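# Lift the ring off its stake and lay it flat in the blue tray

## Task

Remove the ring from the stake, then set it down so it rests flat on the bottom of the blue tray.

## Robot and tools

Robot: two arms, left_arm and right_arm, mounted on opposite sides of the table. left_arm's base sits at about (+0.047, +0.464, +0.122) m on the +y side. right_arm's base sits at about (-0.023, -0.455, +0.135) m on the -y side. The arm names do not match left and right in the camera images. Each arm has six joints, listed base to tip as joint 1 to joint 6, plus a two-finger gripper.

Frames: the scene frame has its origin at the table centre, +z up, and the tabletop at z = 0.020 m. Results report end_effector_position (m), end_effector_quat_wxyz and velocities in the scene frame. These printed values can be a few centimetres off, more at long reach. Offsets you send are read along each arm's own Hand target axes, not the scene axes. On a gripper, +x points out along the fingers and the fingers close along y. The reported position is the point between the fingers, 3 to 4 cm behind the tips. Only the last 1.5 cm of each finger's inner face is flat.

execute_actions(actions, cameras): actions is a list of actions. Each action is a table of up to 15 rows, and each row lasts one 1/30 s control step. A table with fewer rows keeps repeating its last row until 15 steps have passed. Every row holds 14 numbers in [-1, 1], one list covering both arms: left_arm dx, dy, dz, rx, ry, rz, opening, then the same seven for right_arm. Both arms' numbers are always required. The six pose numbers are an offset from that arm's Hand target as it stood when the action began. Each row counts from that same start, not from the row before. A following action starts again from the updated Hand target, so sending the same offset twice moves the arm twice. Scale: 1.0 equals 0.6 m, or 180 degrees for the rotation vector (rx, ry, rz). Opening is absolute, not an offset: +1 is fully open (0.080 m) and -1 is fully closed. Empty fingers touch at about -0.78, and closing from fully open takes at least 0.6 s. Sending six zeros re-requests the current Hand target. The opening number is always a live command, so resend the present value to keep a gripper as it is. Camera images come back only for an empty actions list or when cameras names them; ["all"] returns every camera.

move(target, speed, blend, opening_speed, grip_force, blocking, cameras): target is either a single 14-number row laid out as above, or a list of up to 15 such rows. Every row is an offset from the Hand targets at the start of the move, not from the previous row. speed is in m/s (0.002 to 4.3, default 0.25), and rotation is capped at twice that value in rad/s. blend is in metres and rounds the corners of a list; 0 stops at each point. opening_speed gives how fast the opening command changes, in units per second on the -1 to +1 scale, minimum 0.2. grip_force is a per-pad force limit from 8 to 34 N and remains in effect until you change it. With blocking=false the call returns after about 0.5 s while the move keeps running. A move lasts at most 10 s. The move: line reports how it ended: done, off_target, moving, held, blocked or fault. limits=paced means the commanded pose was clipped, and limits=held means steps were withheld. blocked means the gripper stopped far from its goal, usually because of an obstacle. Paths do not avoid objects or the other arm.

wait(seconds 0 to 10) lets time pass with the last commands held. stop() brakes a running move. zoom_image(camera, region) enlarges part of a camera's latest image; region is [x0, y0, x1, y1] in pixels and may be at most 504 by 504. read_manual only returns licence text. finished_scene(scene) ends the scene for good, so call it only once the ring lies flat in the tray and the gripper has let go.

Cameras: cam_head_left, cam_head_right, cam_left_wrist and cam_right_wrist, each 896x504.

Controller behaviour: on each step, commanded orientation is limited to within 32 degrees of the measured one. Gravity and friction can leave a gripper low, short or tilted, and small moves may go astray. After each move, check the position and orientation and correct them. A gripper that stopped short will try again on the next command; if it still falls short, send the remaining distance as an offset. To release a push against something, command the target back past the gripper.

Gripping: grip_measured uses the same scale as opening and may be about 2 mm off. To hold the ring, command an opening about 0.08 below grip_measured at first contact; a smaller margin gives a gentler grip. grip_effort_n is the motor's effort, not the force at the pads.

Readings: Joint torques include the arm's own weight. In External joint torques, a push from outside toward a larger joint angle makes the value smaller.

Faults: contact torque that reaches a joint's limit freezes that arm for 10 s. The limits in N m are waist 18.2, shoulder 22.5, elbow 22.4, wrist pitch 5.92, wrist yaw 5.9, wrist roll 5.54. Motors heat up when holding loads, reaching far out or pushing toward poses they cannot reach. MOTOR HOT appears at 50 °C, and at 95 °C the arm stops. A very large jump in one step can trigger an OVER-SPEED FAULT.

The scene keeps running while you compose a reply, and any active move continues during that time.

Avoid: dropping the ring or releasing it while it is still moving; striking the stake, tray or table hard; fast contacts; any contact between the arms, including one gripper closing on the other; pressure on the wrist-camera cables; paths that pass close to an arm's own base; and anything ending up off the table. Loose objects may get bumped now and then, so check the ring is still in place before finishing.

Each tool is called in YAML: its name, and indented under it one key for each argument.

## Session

execute_actions:
  actions: []

zoom_image:
  camera: "cam_head_left"
  region: [350, 150, 600, 400]

Scene clock: 0.00 s.
left_arm: end_effector_position=(-0.0951, +0.2537, +0.1803) grip_measured=+1.000 grip_effort_n=n/a end_effector_quat_wxyz=(+0.056, +0.650, +0.041, -0.757) | right_arm: end_effector_position=(+0.2584, -0.2519, +0.2246) grip_measured=+1.000 grip_effort_n=n/a end_effector_quat_wxyz=(+0.797, +0.231, +0.277, +0.484)
Joint positions: left_arm=[-0.521 1.48 0.865 -0.852 0.114 0.898 0.08] | right_arm=[-1.291 1.683 0.371 0.975 -0.85 0.455 0.08]
Joint velocities: within noise
Joint torques (N m): no reading
External joint torques (N m): no reading
Motor temperatures (°C): left_arm=[27 31 26 27 27 28] | right_arm=[25 31 28 30 29 33]
Heat: left arm: hottest shoulder 31 °C (+0.0 °C/min); right arm: hottest wrist roll 33 °C (+0.0 °C/min).
Hand target: left_arm -0.0957, +0.2528, +0.1817; +0.058, +0.648, +0.039, -0.758 | right_arm +0.2592, -0.2516, +0.2266; +0.798, +0.231, +0.274, +0.486
Tool commands: left_gripper/opening=+1.0 right_gripper/opening=+1.0

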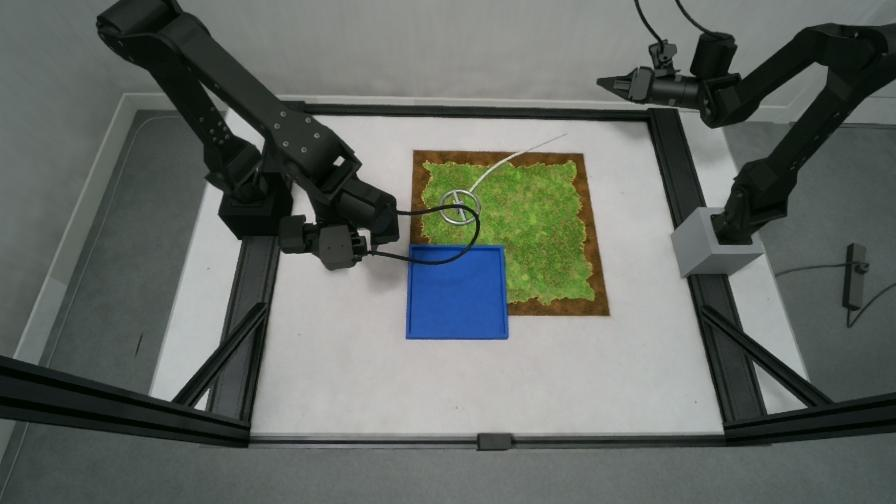

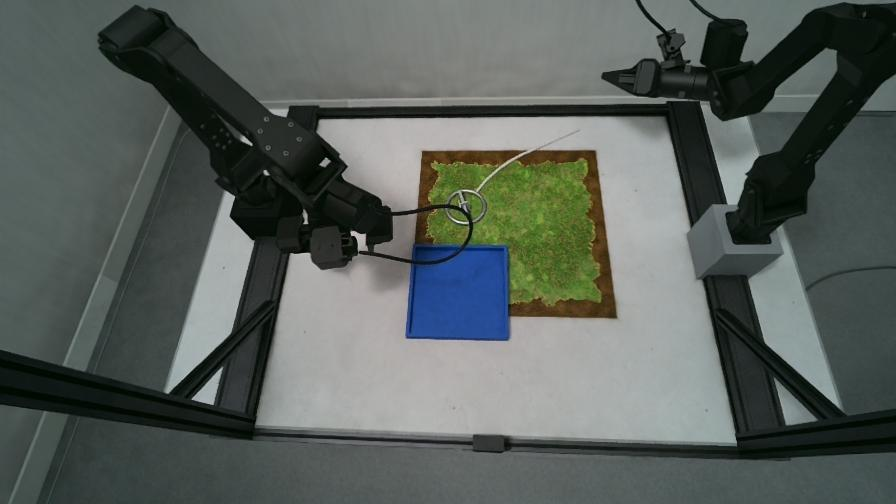

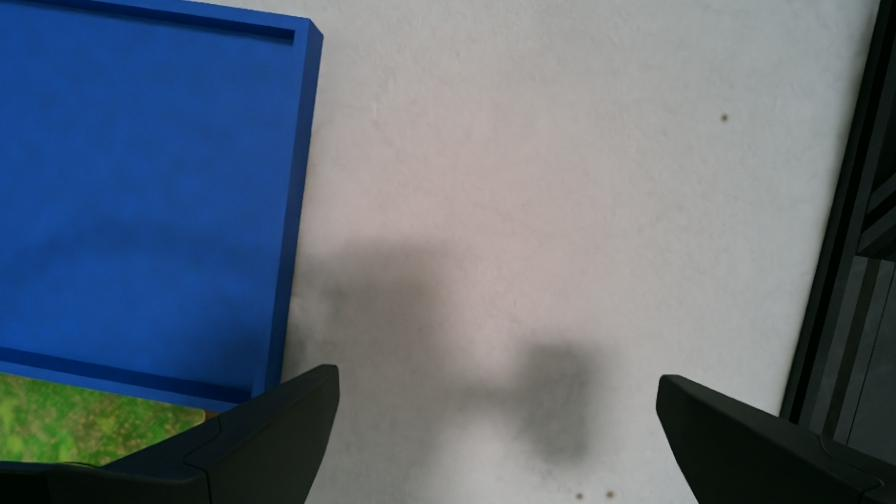

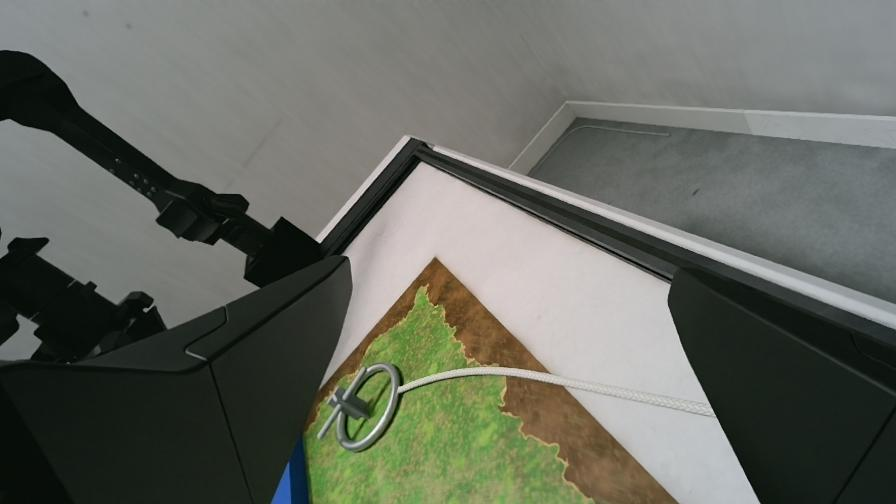

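Scaled by 2.016.

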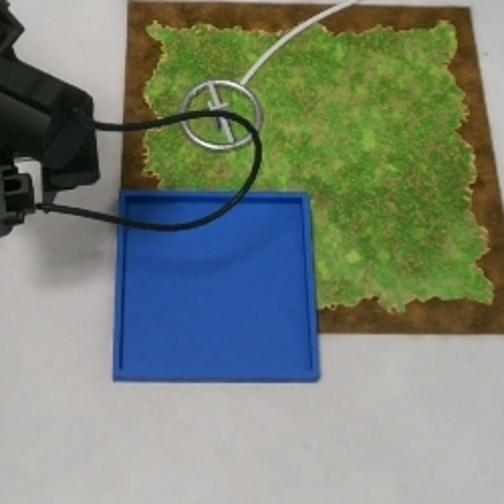

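move:
  target: [-0.0627,0.3663,-0.2415,-0.0607,0.0505,0,-0.42,0,0,0,0,0,0,1]
  speed: 0.4
  cameras: ["cam_head_left","cam_left_wrist"]

Scene clock: 48.10 s.
left_arm: end_effector_position=(+0.0820, +0.0585, +0.2008) grip_measured=-0.416 grip_effort_n=-14.7 end_effector_quat_wxyz=(+0.118, +0.696, +0.117, -0.699) | right_arm: end_effector_position=(+0.2584, -0.2519, +0.2246) grip_measured=+1.000 grip_effort_n=-1.6 end_effector_quat_wxyz=(+0.797, +0.231, +0.277, +0.484)
Joint positions: left_arm=[0.094 2.114 1.742 -1.199 0.004 1.323 0.016] | right_arm=[-1.291 1.683 0.371 0.975 -0.85 0.455 0.08]
Joint torques (N m): left_arm=[-0.24 -9.79 7.56 0.17 -0.11 0.12] | right_arm=[-0.02 -6.13 4.72 1.45 -0.14 -0.03]
External joint torques (N m): left_arm=[-0.3 -0.6 2.13 -0.13 -0.15 0.12] | right_arm=[-0.03 -1.31 0.75 0 0.01 0]
Motor temperatures (°C): left_arm=[27 34 31 28 27 28] | right_arm=[25 34 29 34 29 33]
Heat: left arm: hottest shoulder 34 °C (+3.7 °C/min); right arm: hottest shoulder 34 °C (+3.7 °C/min).
Hand target: left_arm +0.0824, +0.0559, +0.1994; +0.116, +0.698, +0.116, -0.698 | right_arm +0.2592, -0.2516, +0.2266; +0.798, +0.231, +0.274, +0.486
Off the commanded pose: left_arm 0.003 m, 0 deg | right_arm 0.002 m, 0 deg.
move: done
Images, in order (width x height): cam_head_left 896x504, cam_left_wrist 896x504.

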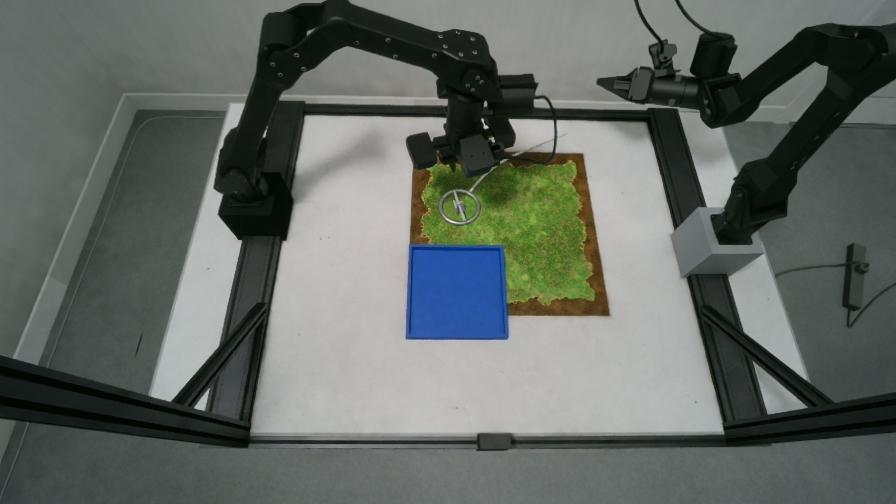

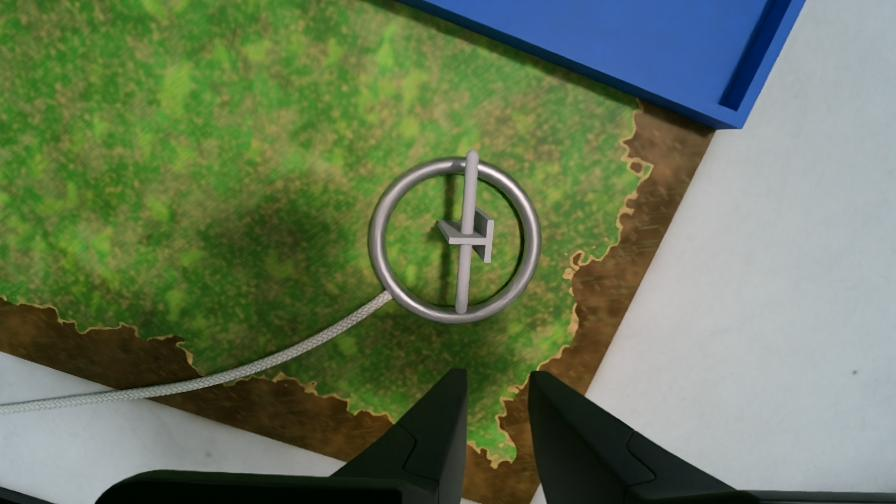

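zoom_image:
  camera: "cam_left_wrist"
  region: [350, 130, 570, 340]

Scaled by 2.291.

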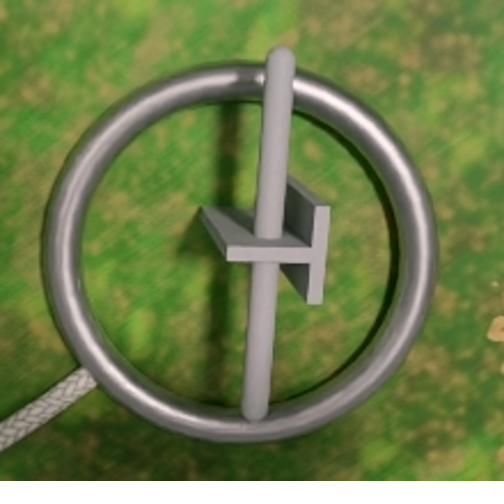

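move:
  target: [0.1157,0.0828,0.0098,0.0167,0,-0.0667,-0.42,0,0,0,0,0,0,1]
  speed: 0.25
  cameras: ["cam_left_wrist"]

zoom_image:
  camera: "cam_left_wrist"
  region: [380, 130, 730, 430]

Scene clock: 148.80 s.
left_arm: end_effector_position=(+0.0927, +0.0082, +0.1330) grip_measured=-0.416 grip_effort_n=-14.7 end_effector_quat_wxyz=(+0.027, +0.686, +0.169, -0.707) | right_arm: end_effector_position=(+0.2584, -0.2519, +0.2246) grip_measured=+1.000 grip_effort_n=-1.6 end_effector_quat_wxyz=(+0.797, +0.231, +0.277, +0.484)
Joint positions: left_arm=[0.119 2.622 2.342 -1.491 0.036 1.406 0.016] | right_arm=[-1.291 1.683 0.371 0.975 -0.85 0.455 0.08]
Joint torques (N m): left_arm=[0.03 -12.19 7.15 -0.31 0.17 0.14] | right_arm=[-0.02 -6.13 4.74 1.44 -0.14 -0.03]
External joint torques (N m): left_arm=[0.05 -0.79 2.07 -0.26 0.1 0.13] | right_arm=[-0.02 -1.37 0.84 0.01 0.01 0]
Motor temperatures (°C): left_arm=[27 43 32 27 27 28] | right_arm=[25 35 30 36 29 32]
Heat: left arm: hottest shoulder 43 °C (+3.0 °C/min); right arm: hottest wrist pitch 36 °C (+1.0 °C/min).
Hand target: left_arm +0.0928, +0.0071, +0.1300; +0.024, +0.684, +0.170, -0.709 | right_arm +0.2592, -0.2516, +0.2266; +0.798, +0.231, +0.274, +0.486
Off the commanded pose: left_arm 0.003 m, 0 deg | right_arm 0.002 m, 0 deg.
joint sent to its limit (left arm) — joint 3 (elbow), upper limit, where the elbow is as straight as it goes. The joint targets still meet the commanded pose.
move: done
Images, in order (width x height): cam_left_wrist 896x504.

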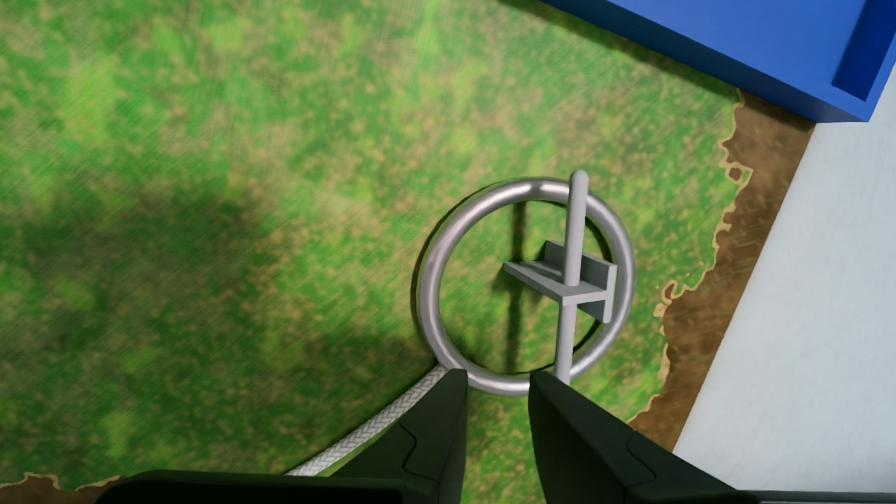

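Scaled by 1.440.

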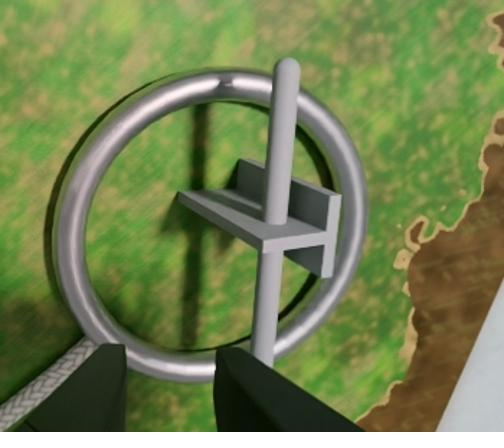

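move:
  target: [-0.1125,-0.4377,-0.178,-0.297,0,0.0667,-0.42,0.3127,0.2817,-0.3232,0.0730,0.2935,-0.2575,-0.42]
  speed: 0.4
  cameras: ["cam_head_left","cam_right_wrist"]

zoom_image:
  camera: "cam_right_wrist"
  region: [270, 0, 774, 360]

Scene clock: 232.73 s.
left_arm: end_effector_position=(+0.1277, +0.2701, +0.2445) grip_measured=-0.416 grip_effort_n=-14.2 end_effector_quat_wxyz=(+0.385, +0.618, +0.408, -0.551) | right_arm: end_effector_position=(+0.0963, +0.0134, +0.1659) grip_measured=-0.418 grip_effort_n=-15.1 end_effector_quat_wxyz=(+0.696, -0.028, +0.695, +0.177)
Joint positions: left_arm=[0.342 1.38 1.048 -1.293 -0.082 0.71 0.016] | right_arm=[-0.29 2.299 1.833 -0.912 -0.084 1.012 0.016]
Joint torques (N m): left_arm=[0.38 -8 6.31 0.51 -0.22 -0.17] | right_arm=[0.09 -8.73 5.6 -0.23 -0.23 0.15]
External joint torques (N m): left_arm=[0.36 -4 0.87 0.26 -0.19 -0.17] | right_arm=[0.07 1.87 -0.1 -0.87 -0.22 0.16]
Motor temperatures (°C): left_arm=[27 50 33 27 27 28] | right_arm=[25 35 30 36 29 32]
Heat: left arm: hottest shoulder 50 °C (+4.0 °C/min); right arm: hottest wrist pitch 36 °C (+0.0 °C/min). Fold the left arm in close to its base, or ease its load, before you think long.
Hand target: left_arm +0.1298, +0.2700, +0.2500; +0.400, +0.614, +0.400, -0.551 | right_arm +0.0928, +0.0084, +0.1495; +0.688, -0.040, +0.706, +0.162
Off the commanded pose: left_arm 0.006 m, 2 deg | right_arm 0.018 m, 3 deg.
MOTOR HOT: joint 2 (shoulder) of the left arm reports 50 °C; the controller stops that arm at 95 °C. To cool a motor, set the load down, stop pushing, or move to a pose that needs little force.
move: off_target (right_arm)
Images, in order (width x height): cam_head_left 896x504, cam_right_wrist 896x504.

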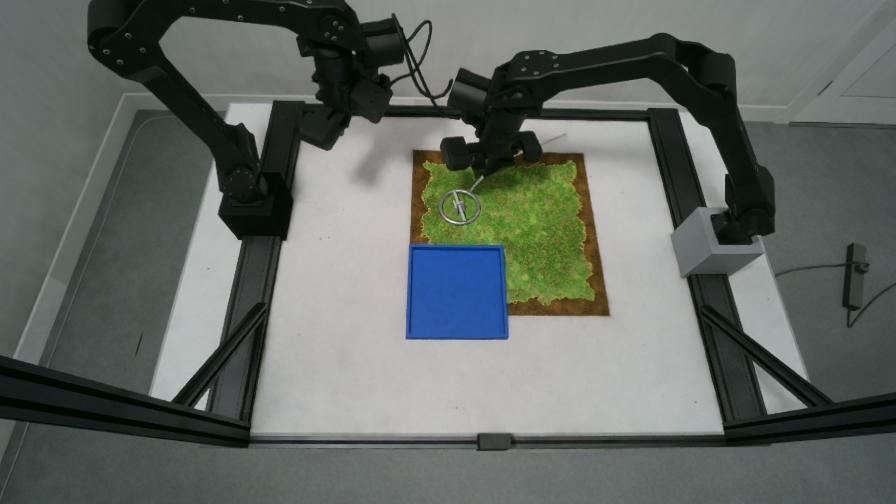

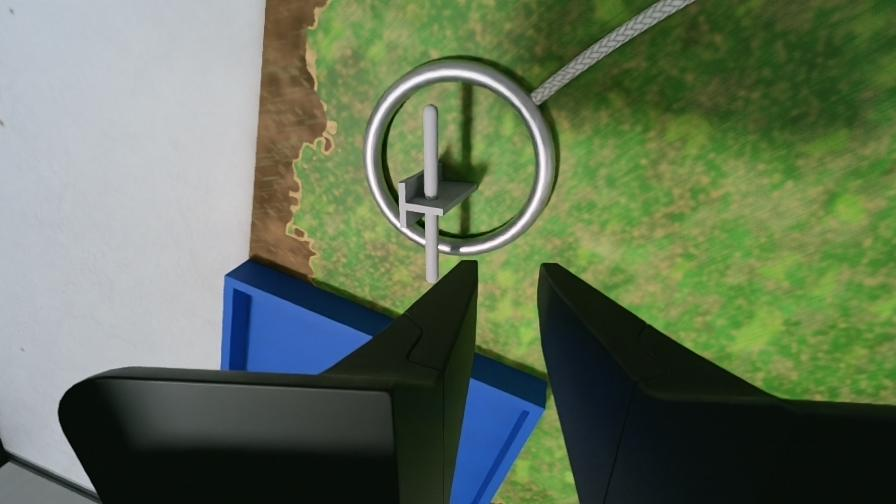

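Scaled by 1.000.

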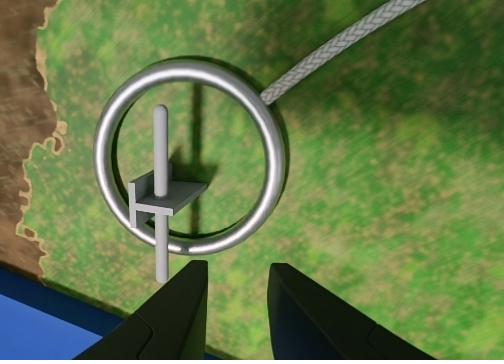

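move:
  target: [0,0,0,0,0,0,-0.42,0.0815,-0.0127,0.0095,0,0.01,0,-0.42]
  speed: 0.2
  cameras: ["cam_right_wrist"]

Scene clock: 278.93 s.
left_arm: end_effector_position=(+0.1281, +0.2717, +0.2461) grip_measured=-0.416 grip_effort_n=-14.2 end_effector_quat_wxyz=(+0.391, +0.616, +0.405, -0.551) | right_arm: end_effector_position=(+0.0980, +0.0093, +0.0995) grip_measured=-0.418 grip_effort_n=-15.1 end_effector_quat_wxyz=(+0.679, -0.044, +0.716, +0.158)
Joint positions: left_arm=[0.346 1.363 1.041 -1.291 -0.083 0.71 0.016] | right_arm=[-0.305 2.428 1.796 -0.814 -0.115 1.001 0.016]
Joint torques (N m): left_arm=[0.07 -5.71 7.12 0.3 -0.2 -0.16] | right_arm=[-0.12 -12.84 6.55 0.42 -0.21 -0.14]
External joint torques (N m): left_arm=[0.07 -1.78 1.73 0.07 -0.17 -0.15] | right_arm=[-0.13 -1.91 1.19 -0.11 -0.17 -0.13]
Motor temperatures (°C): left_arm=[27 47 32 28 27 28] | right_arm=[25 40 31 33 29 32]
Heat: left arm: hottest shoulder 47 °C (-2.0 °C/min); right arm: hottest shoulder 40 °C (+5.0 °C/min).
Hand target: left_arm +0.1297, +0.2700, +0.2500; +0.400, +0.614, +0.400, -0.551 | right_arm +0.0979, +0.0111, +0.1000; +0.677, -0.043, +0.717, +0.161
Off the commanded pose: left_arm 0.005 m, 1 deg | right_arm 0.002 m, 0 deg.
MOTOR HOT: cleared for the motors of the left arm.
move: done
Images, in order (width x height): cam_right_wrist 896x504.

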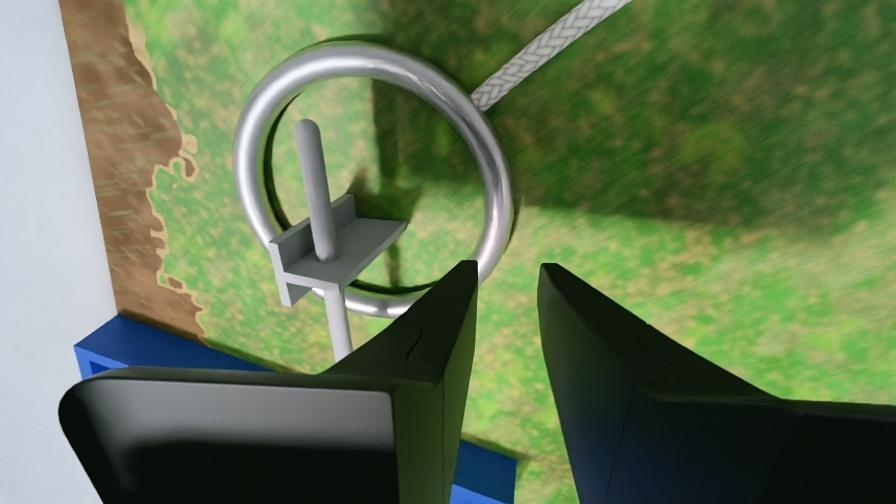

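move:
  target: [0,0,0,0,0,0,-0.42,0.0343,0.0045,0.0097,0,-0.008,0,-0.42]
  speed: 0.12
  cameras: ["cam_right_wrist"]

Scene clock: 296.30 s.
left_arm: end_effector_position=(+0.1281, +0.2717, +0.2461) grip_measured=-0.416 grip_effort_n=-13.7 end_effector_quat_wxyz=(+0.391, +0.616, +0.405, -0.551) | right_arm: end_effector_position=(+0.1009, +0.0162, +0.0831) grip_measured=-0.418 grip_effort_n=-15.1 end_effector_quat_wxyz=(+0.684, -0.040, +0.710, +0.162)
Joint positions: left_arm=[0.346 1.363 1.041 -1.291 -0.083 0.71 0.016] | right_arm=[-0.304 2.471 1.804 -0.761 -0.105 1.001 0.016]
Joint torques (N m): left_arm=[0.08 -5.71 7.14 0.3 -0.2 -0.15] | right_arm=[0.27 -11.52 6.98 0.53 0.19 0.06]
External joint torques (N m): left_arm=[0.1 -1.87 1.79 0.05 -0.18 -0.14] | right_arm=[0.28 -0.48 1.7 -0.02 0.21 0.07]
Motor temperatures (°C): left_arm=[27 44 32 28 27 28] | right_arm=[25 46 31 33 29 32]
Heat: left arm: hottest shoulder 44 °C (-6.1 °C/min); right arm: hottest shoulder 46 °C (+10.1 °C/min).
Hand target: left_arm +0.1297, +0.2700, +0.2500; +0.400, +0.614, +0.400, -0.551 | right_arm +0.1011, +0.0185, +0.0801; +0.686, -0.041, +0.708, +0.162
Off the commanded pose: left_arm 0.005 m, 1 deg | right_arm 0.004 m, 0 deg.
move: done
Images, in order (width x height): cam_right_wrist 896x504.

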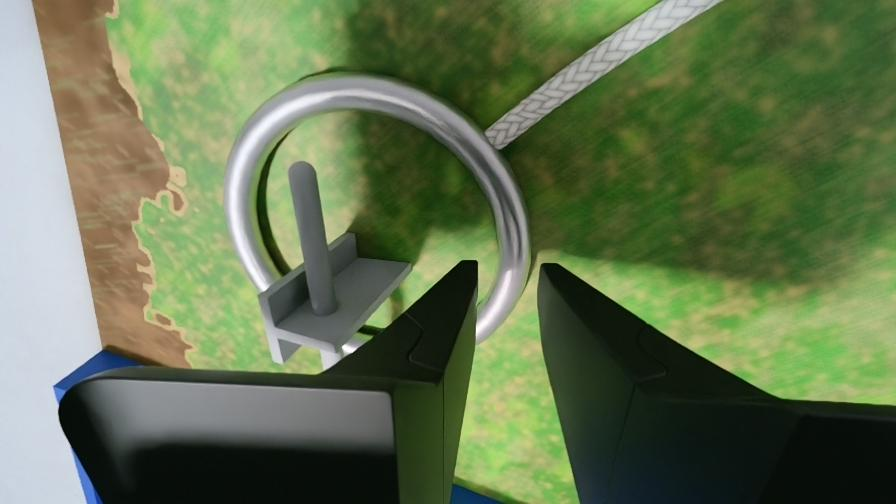

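move:
  target: [0,0,0,0,0,0,-0.42,0.025,-0.0017,0,0,0,0,-0.42]
  speed: 0.06
  cameras: ["cam_right_wrist"]

zoom_image:
  camera: "cam_right_wrist"
  region: [430, 180, 590, 340]

Scene clock: 308.80 s.
left_arm: end_effector_position=(+0.1281, +0.2717, +0.2461) grip_measured=-0.416 grip_effort_n=-14.2 end_effector_quat_wxyz=(+0.391, +0.616, +0.405, -0.551) | right_arm: end_effector_position=(+0.1009, +0.0189, +0.0695) grip_measured=-0.418 grip_effort_n=-15.1 end_effector_quat_wxyz=(+0.685, -0.040, +0.709, +0.164)
Joint positions: left_arm=[0.346 1.363 1.041 -1.291 -0.083 0.71 0.016] | right_arm=[-0.302 2.502 1.804 -0.726 -0.104 1.001 0.016]
Joint torques (N m): left_arm=[0.06 -5.7 7.11 0.3 -0.21 -0.15] | right_arm=[0.2 -11.52 6.59 0.55 0.18 0.12]
External joint torques (N m): left_arm=[0.03 -1.79 1.73 0.07 -0.17 -0.15] | right_arm=[0.19 -0.48 1.46 0.03 0.2 0.13]
Heat: left arm: hottest shoulder 43 °C (-6.0 °C/min); right arm: hottest shoulder 47 °C (+10.0 °C/min).
Hand target: left_arm +0.1297, +0.2700, +0.2500; +0.400, +0.614, +0.400, -0.551 | right_arm +0.1005, +0.0200, +0.0651; +0.686, -0.041, +0.708, +0.162
Off the commanded pose: left_arm 0.005 m, 1 deg | right_arm 0.005 m, 0 deg.
move: done
Images, in order (width x height): cam_right_wrist 896x504.

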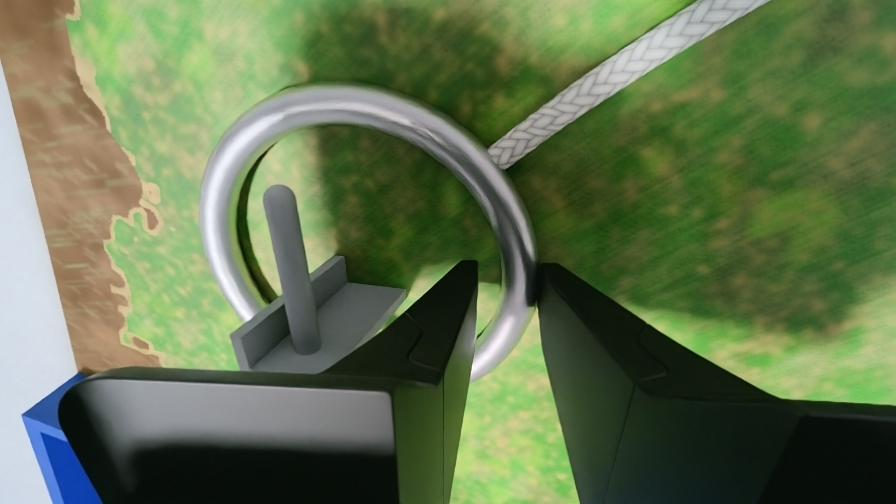

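Scaled by 3.150.

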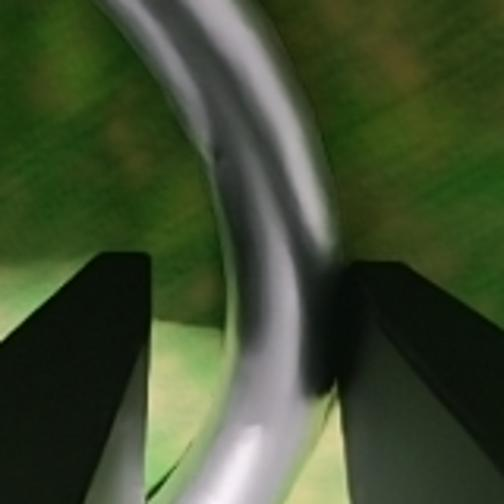

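move:
  target:
    - [0,0,0,0,0,0,-0.42,0.0038,-0.0035,0,0,0,0,-0.42]
    - [0,0,0,0,0,0,-0.42,0.0038,-0.0035,0,0,0,0,-0.76]
  speed: 0.04
  opening_speed: 0.6
  cameras: ["cam_right_wrist"]

Scene clock: 316.77 s.
left_arm: end_effector_position=(+0.1281, +0.2717, +0.2461) grip_measured=-0.416 grip_effort_n=-13.7 end_effector_quat_wxyz=(+0.391, +0.616, +0.405, -0.551) | right_arm: end_effector_position=(+0.1016, +0.0210, +0.0697) grip_measured=-0.620 grip_effort_n=-83.5 end_effector_quat_wxyz=(+0.686, -0.037, +0.707, +0.168)
Joint positions: left_arm=[0.346 1.363 1.041 -1.291 -0.083 0.71 0.016] | right_arm=[-0.302 2.503 1.804 -0.715 -0.104 1.001 0.007]
Joint torques (N m): left_arm=[0.07 -5.71 7.13 0.29 -0.21 -0.15] | right_arm=[0.05 -11.63 5.31 0.63 0.16 0.06]
External joint torques (N m): left_arm=[0.07 -1.79 1.75 0.06 -0.19 -0.15] | right_arm=[0.07 -0.45 0.09 0.08 0.18 0.07]
Heat: left arm: hottest shoulder 43 °C (-5.0 °C/min); right arm: hottest shoulder 46 °C (+8.0 °C/min).
Hand target: left_arm +0.1297, +0.2700, +0.2500; +0.400, +0.614, +0.400, -0.551 | right_arm +0.1010, +0.0184, +0.0626; +0.686, -0.041, +0.708, +0.162
Off the commanded pose: left_arm 0.005 m, 1 deg | right_arm 0.008 m, 1 deg.
move: done
Images, in order (width x height): cam_right_wrist 896x504.

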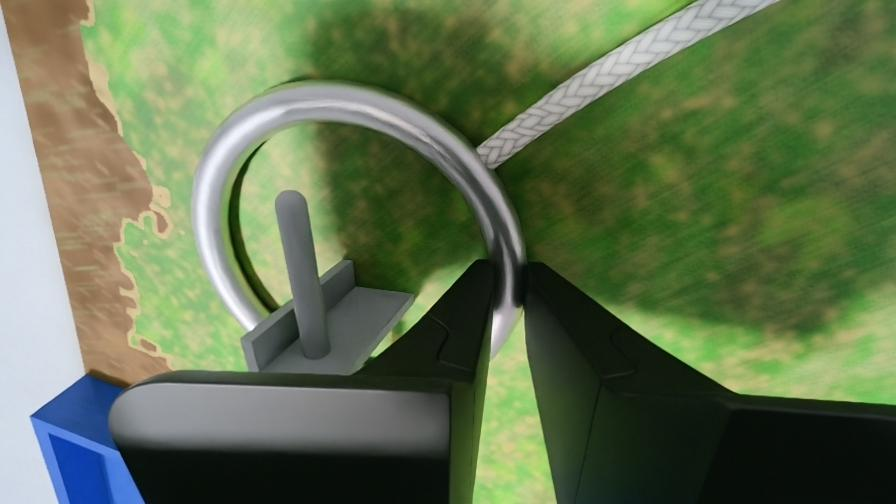

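move:
  target: [0,0,0,0,0,0,-0.42,-0.0638,0.0265,0.011,0,0,0,-0.76]
  speed: 0.08
  cameras: ["cam_right_wrist"]

Scene clock: 341.00 s.
left_arm: end_effector_position=(+0.1281, +0.2717, +0.2461) grip_measured=-0.416 grip_effort_n=-13.7 end_effector_quat_wxyz=(+0.391, +0.616, +0.405, -0.551) | right_arm: end_effector_position=(+0.1022, +0.0216, +0.0927) grip_measured=-0.620 grip_effort_n=-83.5 end_effector_quat_wxyz=(+0.682, -0.051, +0.714, +0.152)
Joint positions: left_arm=[0.346 1.363 1.041 -1.291 -0.083 0.71 0.016] | right_arm=[-0.302 2.503 1.909 -0.865 -0.101 1.001 0.007]
Joint torques (N m): left_arm=[0.09 -5.7 7.12 0.29 -0.2 -0.15] | right_arm=[-0.08 -14.94 7.97 0.4 0.07 0.01]
External joint torques (N m): left_arm=[0.09 -1.79 1.75 0.05 -0.18 -0.14] | right_arm=[0.02 -3.77 2.67 -0.08 0.08 0.02]
Heat: left arm: hottest shoulder 42 °C (-5.0 °C/min); right arm: hottest shoulder 44 °C (+3.0 °C/min).
Hand target: left_arm +0.1297, +0.2700, +0.2500; +0.400, +0.614, +0.400, -0.551 | right_arm +0.1051, +0.0290, +0.1030; +0.686, -0.041, +0.708, +0.162
Off the commanded pose: left_arm 0.005 m, 1 deg | right_arm 0.013 m, 2 deg.
move: off_target (right_arm)
Images, in order (width x height): cam_right_wrist 896x504.

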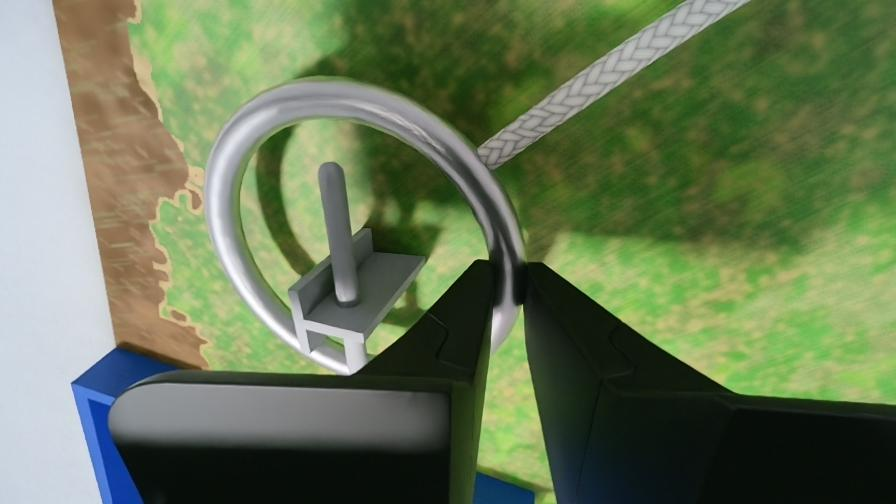

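move:
  target: [0,0,0,0,0,0,-0.42,-0.0228,0.004,-0.0113,0,-0.1222,0,-0.76]
  speed: 0.09
  cameras: ["cam_right_wrist"]

Scene clock: 365.27 s.
left_arm: end_effector_position=(+0.1281, +0.2717, +0.2461) grip_measured=-0.416 grip_effort_n=-13.7 end_effector_quat_wxyz=(+0.391, +0.616, +0.405, -0.551) | right_arm: end_effector_position=(+0.0973, +0.0229, +0.1016) grip_measured=-0.620 grip_effort_n=-83.5 end_effector_quat_wxyz=(+0.804, -0.024, +0.572, +0.159)
Joint positions: left_arm=[0.346 1.363 1.041 -1.291 -0.083 0.71 0.016] | right_arm=[-0.184 2.363 1.636 -0.555 0.254 1.1 0.007]
Joint torques (N m): left_arm=[0.06 -5.7 7.13 0.3 -0.21 -0.15] | right_arm=[0.09 -16.92 5.56 0.91 0.52 0.17]
External joint torques (N m): left_arm=[0.07 -1.76 1.75 0.08 -0.19 -0.15] | right_arm=[0.11 -6.29 0.22 0.17 0.32 0.17]
Heat: left arm: hottest shoulder 41 °C (-2.0 °C/min); right arm: hottest shoulder 48 °C (+1.0 °C/min).
Hand target: left_arm +0.1297, +0.2700, +0.2500; +0.400, +0.614, +0.400, -0.551 | right_arm +0.0986, +0.0272, +0.1169; +0.809, -0.009, +0.564, +0.167
Off the commanded pose: left_arm 0.005 m, 1 deg | right_arm 0.016 m, 2 deg.
move: off_target (right_arm)
Images, in order (width x height): cam_right_wrist 896x504.

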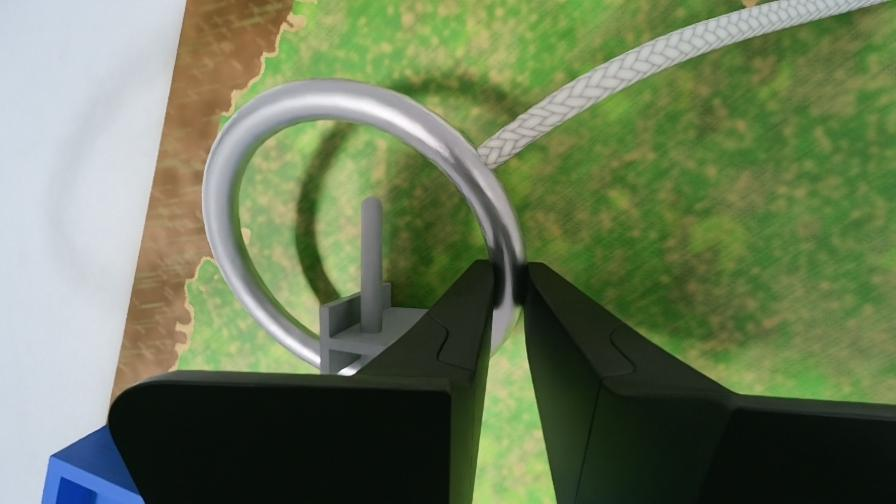

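move:
  target: [0,0,0,0,0,0,-0.42,-0.0173,0,-0.0435,0,0,0,-0.76]
  speed: 0.06
  cameras: ["cam_right_wrist"]

Scene clock: 390.00 s.
left_arm: end_effector_position=(+0.1281, +0.2717, +0.2461) grip_measured=-0.416 grip_effort_n=-14.7 end_effector_quat_wxyz=(+0.391, +0.616, +0.405, -0.551) | right_arm: end_effector_position=(+0.0701, +0.0152, +0.1024) grip_measured=-0.620 grip_effort_n=-83.5 end_effector_quat_wxyz=(+0.805, -0.024, +0.571, +0.160)
Joint positions: left_arm=[0.346 1.363 1.041 -1.291 -0.083 0.71 0.016] | right_arm=[-0.125 2.324 1.569 -0.541 0.273 1.157 0.007]
Joint torques (N m): left_arm=[0.09 -5.72 7.12 0.3 -0.21 -0.14] | right_arm=[-0.08 -16.46 5.44 0.87 0.5 0.17]
External joint torques (N m): left_arm=[0.09 -1.83 1.77 0.08 -0.18 -0.14] | right_arm=[-0.07 -6.15 0.17 0.14 0.29 0.17]
Motor temperatures (°C): left_arm=[27 41 33 27 27 28] | right_arm=[25 53 34 33 29 32]
Heat: left arm: hottest shoulder 41 °C (-1.0 °C/min); right arm: hottest shoulder 53 °C (+8.0 °C/min). Fold the right arm in close to its base, or ease its load, before you think long.
Hand target: left_arm +0.1297, +0.2700, +0.2500; +0.400, +0.614, +0.400, -0.551 | right_arm +0.0717, +0.0191, +0.1169; +0.809, -0.009, +0.564, +0.167
Off the commanded pose: left_arm 0.005 m, 1 deg | right_arm 0.015 m, 2 deg.
MOTOR HOT: joint 2 (shoulder) of the right arm reports 53 °C; the controller stops that arm at 95 °C. To cool a motor, set the load down, stop pushing, or move to a pose that needs little force.
move: off_target (right_arm)
Images, in order (width x height): cam_right_wrist 896x504.

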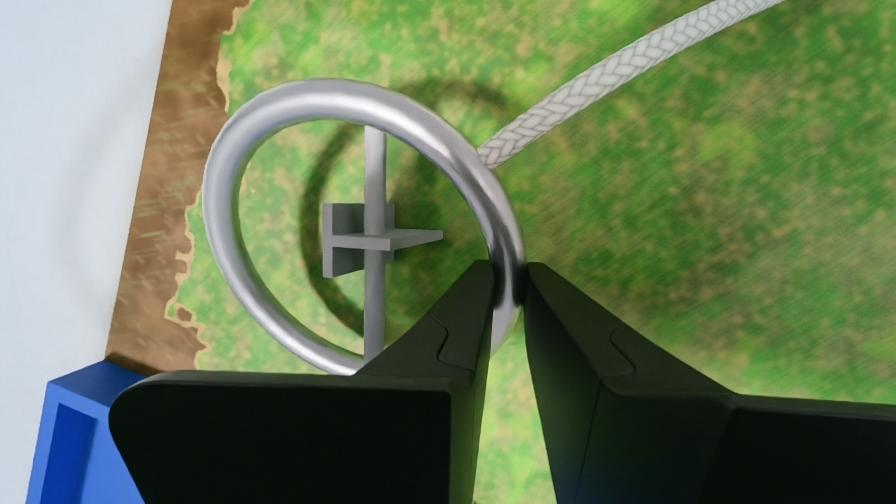

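zoom_image:
  camera: "cam_right_wrist"
  region: [280, 200, 480, 400]

Scaled by 2.520.

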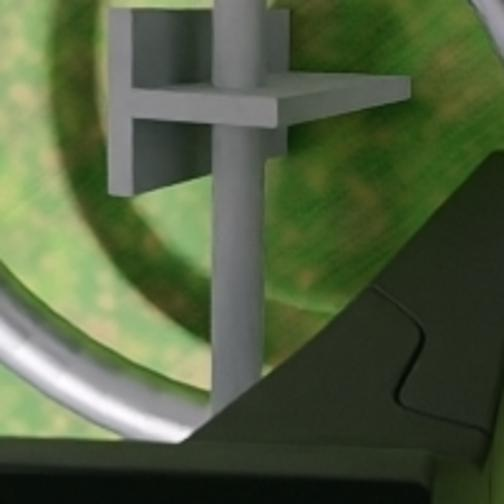

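move:
  target: [0,0,0,0,0,0,-0.42,-0.005,0,-0.0125,0,0,0,-0.76]
  speed: 0.06
  cameras: ["cam_right_wrist"]

zoom_image:
  camera: "cam_right_wrist"
  region: [280, 200, 480, 400]

Scene clock: 414.17 s.
left_arm: end_effector_position=(+0.1281, +0.2717, +0.2461) grip_measured=-0.416 grip_effort_n=-14.2 end_effector_quat_wxyz=(+0.391, +0.616, +0.405, -0.551) | right_arm: end_effector_position=(+0.0632, +0.0127, +0.1026) grip_measured=-0.620 grip_effort_n=-83.5 end_effector_quat_wxyz=(+0.805, -0.024, +0.571, +0.159)
Joint positions: left_arm=[0.346 1.363 1.041 -1.291 -0.083 0.71 0.016] | right_arm=[-0.11 2.314 1.553 -0.539 0.278 1.174 0.007]
Joint torques (N m): left_arm=[0.08 -5.68 7.13 0.29 -0.21 -0.15] | right_arm=[0.09 -16.33 5.44 0.87 0.52 0.18]
External joint torques (N m): left_arm=[0.06 -1.79 1.74 0.05 -0.19 -0.15] | right_arm=[0.16 -6.11 0.18 0.13 0.31 0.19]
Motor temperatures (°C): left_arm=[27 41 33 27 27 28] | right_arm=[25 58 34 34 29 32]
Heat: left arm: hottest shoulder 41 °C (+0.0 °C/min); right arm: hottest shoulder 58 °C (+12.2 °C/min). Fold the right arm in close to its base, or ease its load, before you think long.
Hand target: left_arm +0.1297, +0.2700, +0.2500; +0.400, +0.614, +0.400, -0.551 | right_arm +0.0640, +0.0168, +0.1169; +0.809, -0.009, +0.564, +0.167
Off the commanded pose: left_arm 0.005 m, 1 deg | right_arm 0.015 m, 2 deg.
MOTOR HOT: still on. Joint 2 (shoulder) of the right arm reports 58 °C.
move: off_target (right_arm)
Images, in order (width x height): cam_right_wrist 896x504.

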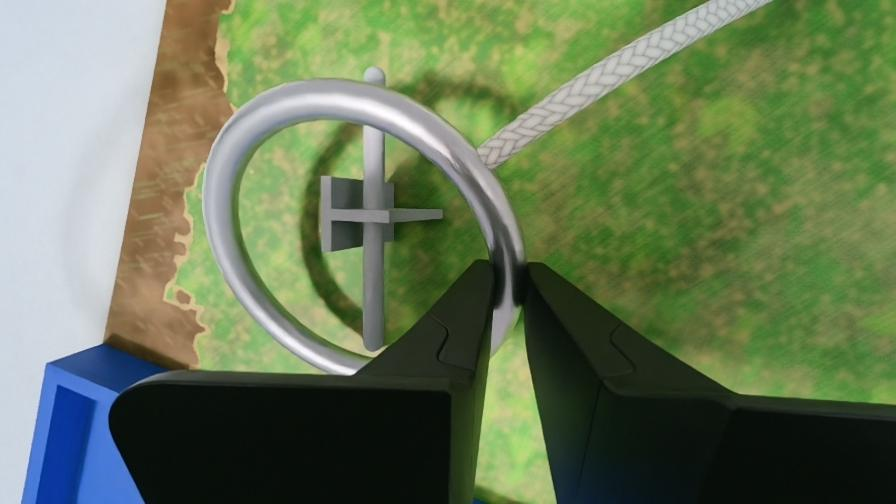

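Scaled by 2.520.

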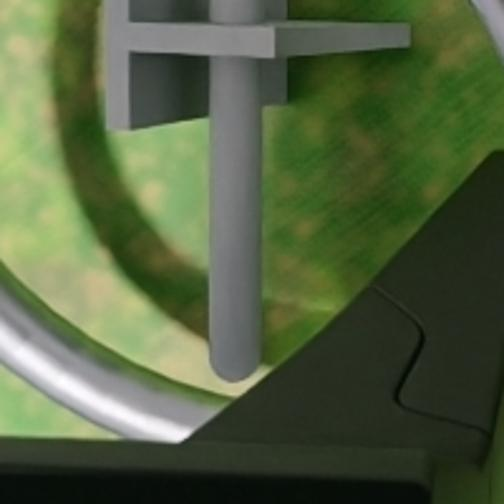

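move:
  target:
    - [0,0,0,0,0,0,-0.42,-0.0831,0.0211,0.033,0,0,0,-0.76]
    - [0,0,0,0,0,0,-0.42,-0.1512,0.0713,-0.1945,0,0.1222,0,-0.76]
  speed: [0.08,0.15]
  blend: [0.008,0]
  cameras: ["cam_head_left","cam_right_wrist"]

Scene clock: 444.83 s.
left_arm: end_effector_position=(+0.1281, +0.2717, +0.2461) grip_measured=-0.416 grip_effort_n=-14.2 end_effector_quat_wxyz=(+0.391, +0.616, +0.405, -0.551) | right_arm: end_effector_position=(-0.0811, +0.0056, +0.1638) grip_measured=-0.620 grip_effort_n=-83.5 end_effector_quat_wxyz=(+0.688, -0.046, +0.706, +0.160)
Joint positions: left_arm=[0.346 1.363 1.041 -1.291 -0.083 0.71 0.016] | right_arm=[0.101 2.251 1.75 -0.909 -0.029 1.396 0.007]
Joint torques (N m): left_arm=[0.08 -5.7 7.14 0.3 -0.21 -0.15] | right_arm=[-0.09 -11.18 7.92 0.44 -0.12 0.13]
External joint torques (N m): left_arm=[0.08 -1.78 1.74 0.05 -0.18 -0.15] | right_arm=[-0.09 -1.12 2.46 -0.09 -0.16 0.13]
Motor temperatures (°C): left_arm=[27 41 33 27 27 28] | right_arm=[25 73 34 34 29 32]
Heat: left arm: hottest shoulder 41 °C (+0.0 °C/min); right arm: hottest shoulder 73 °C (+21.1 °C/min). Fold the right arm in close to its base, or ease its load, before you think long.
Hand target: left_arm +0.1297, +0.2700, +0.2500; +0.400, +0.614, +0.400, -0.551 | right_arm -0.0821, +0.0100, +0.1650; +0.686, -0.041, +0.708, +0.162
Off the commanded pose: left_arm 0.005 m, 1 deg | right_arm 0.005 m, 1 deg.
MOTOR HOT: still on. Joint 2 (shoulder) of the right arm reports 73 °C.
move: done
Images, in order (width x height): cam_head_left 896x504, cam_right_wrist 896x504.

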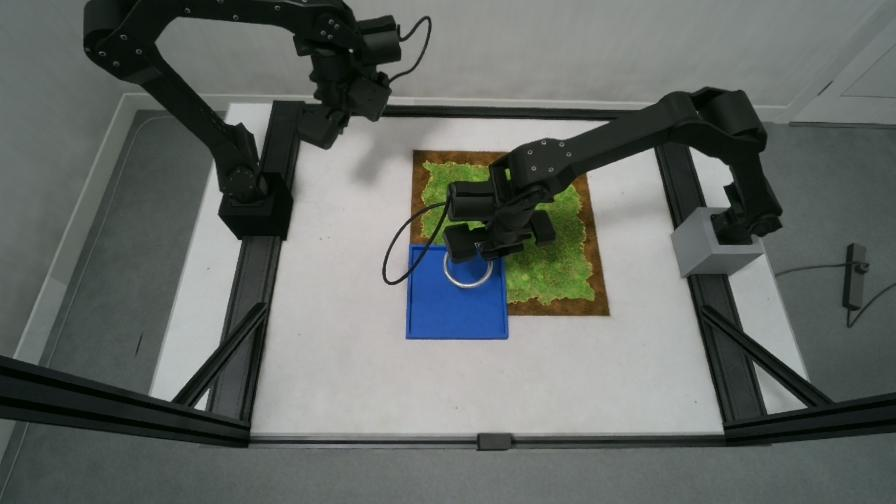

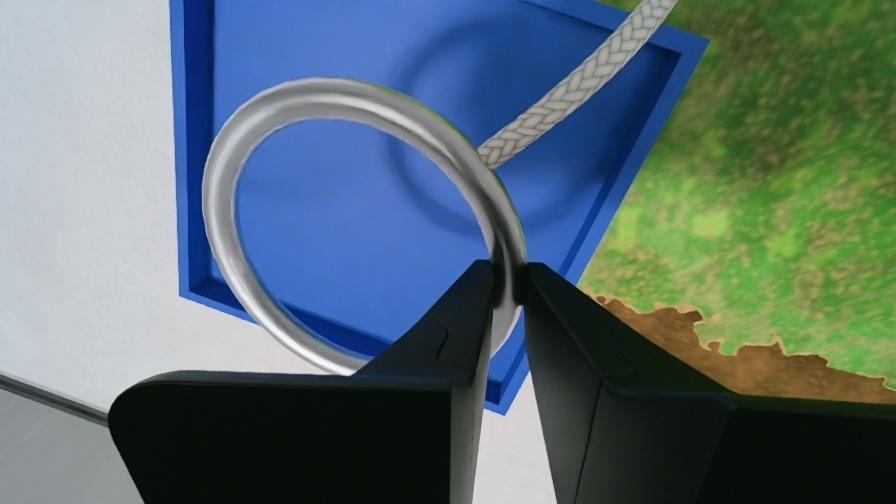

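move:
  target:
    - [0,0,0,0,0,0,-0.42,0.1395,-0.0245,0.001,0,0,0,-0.76]
    - [0,0,0,0,0,0,-0.42,0.1641,-0.0288,0.001,0,0,0,-0.76]
  speed: [0.12,0.03]
  blend: [0.005,0]
  cameras: ["cam_right_wrist"]

Scene clock: 464.97 s.
left_arm: end_effector_position=(+0.1281, +0.2717, +0.2461) grip_measured=-0.416 grip_effort_n=-14.2 end_effector_quat_wxyz=(+0.391, +0.616, +0.405, -0.551) | right_arm: end_effector_position=(-0.0823, +0.0141, +0.0743) grip_measured=-0.620 grip_effort_n=-83.5 end_effector_quat_wxyz=(+0.687, -0.036, +0.705, +0.170)
Joint positions: left_arm=[0.346 1.363 1.041 -1.291 -0.083 0.71 0.016] | right_arm=[0.101 2.401 1.627 -0.607 -0.031 1.397 0.007]
Joint torques (N m): left_arm=[0.05 -5.72 7.13 0.3 -0.2 -0.15] | right_arm=[-0.1 -10.35 4.88 0.68 -0.09 0.13]
External joint torques (N m): left_arm=[0.07 -1.86 1.78 0.06 -0.18 -0.15] | right_arm=[-0.1 0.07 -0.15 0.09 -0.12 0.14]
Motor temperatures (°C): left_arm=[27 41 33 27 27 28] | right_arm=[25 64 34 33 29 32]
Heat: left arm: hottest shoulder 41 °C (+0.0 °C/min); right arm: hottest shoulder 64 °C (+8.0 °C/min). Fold the right arm in close to its base, or ease its load, before you think long.
Hand target: left_arm +0.1297, +0.2700, +0.2500; +0.400, +0.614, +0.400, -0.551 | right_arm -0.0820, +0.0099, +0.0649; +0.686, -0.041, +0.708, +0.162
Off the commanded pose: left_arm 0.005 m, 1 deg | right_arm 0.010 m, 1 deg.
MOTOR HOT: still on. Joint 2 (shoulder) of the right arm reports 64 °C.
move: off_target (right_arm)
Images, in order (width x height): cam_right_wrist 896x504.

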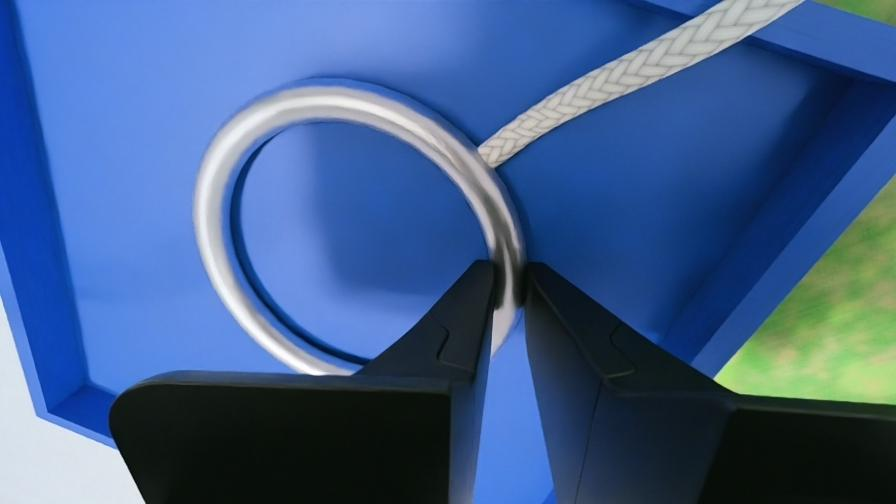

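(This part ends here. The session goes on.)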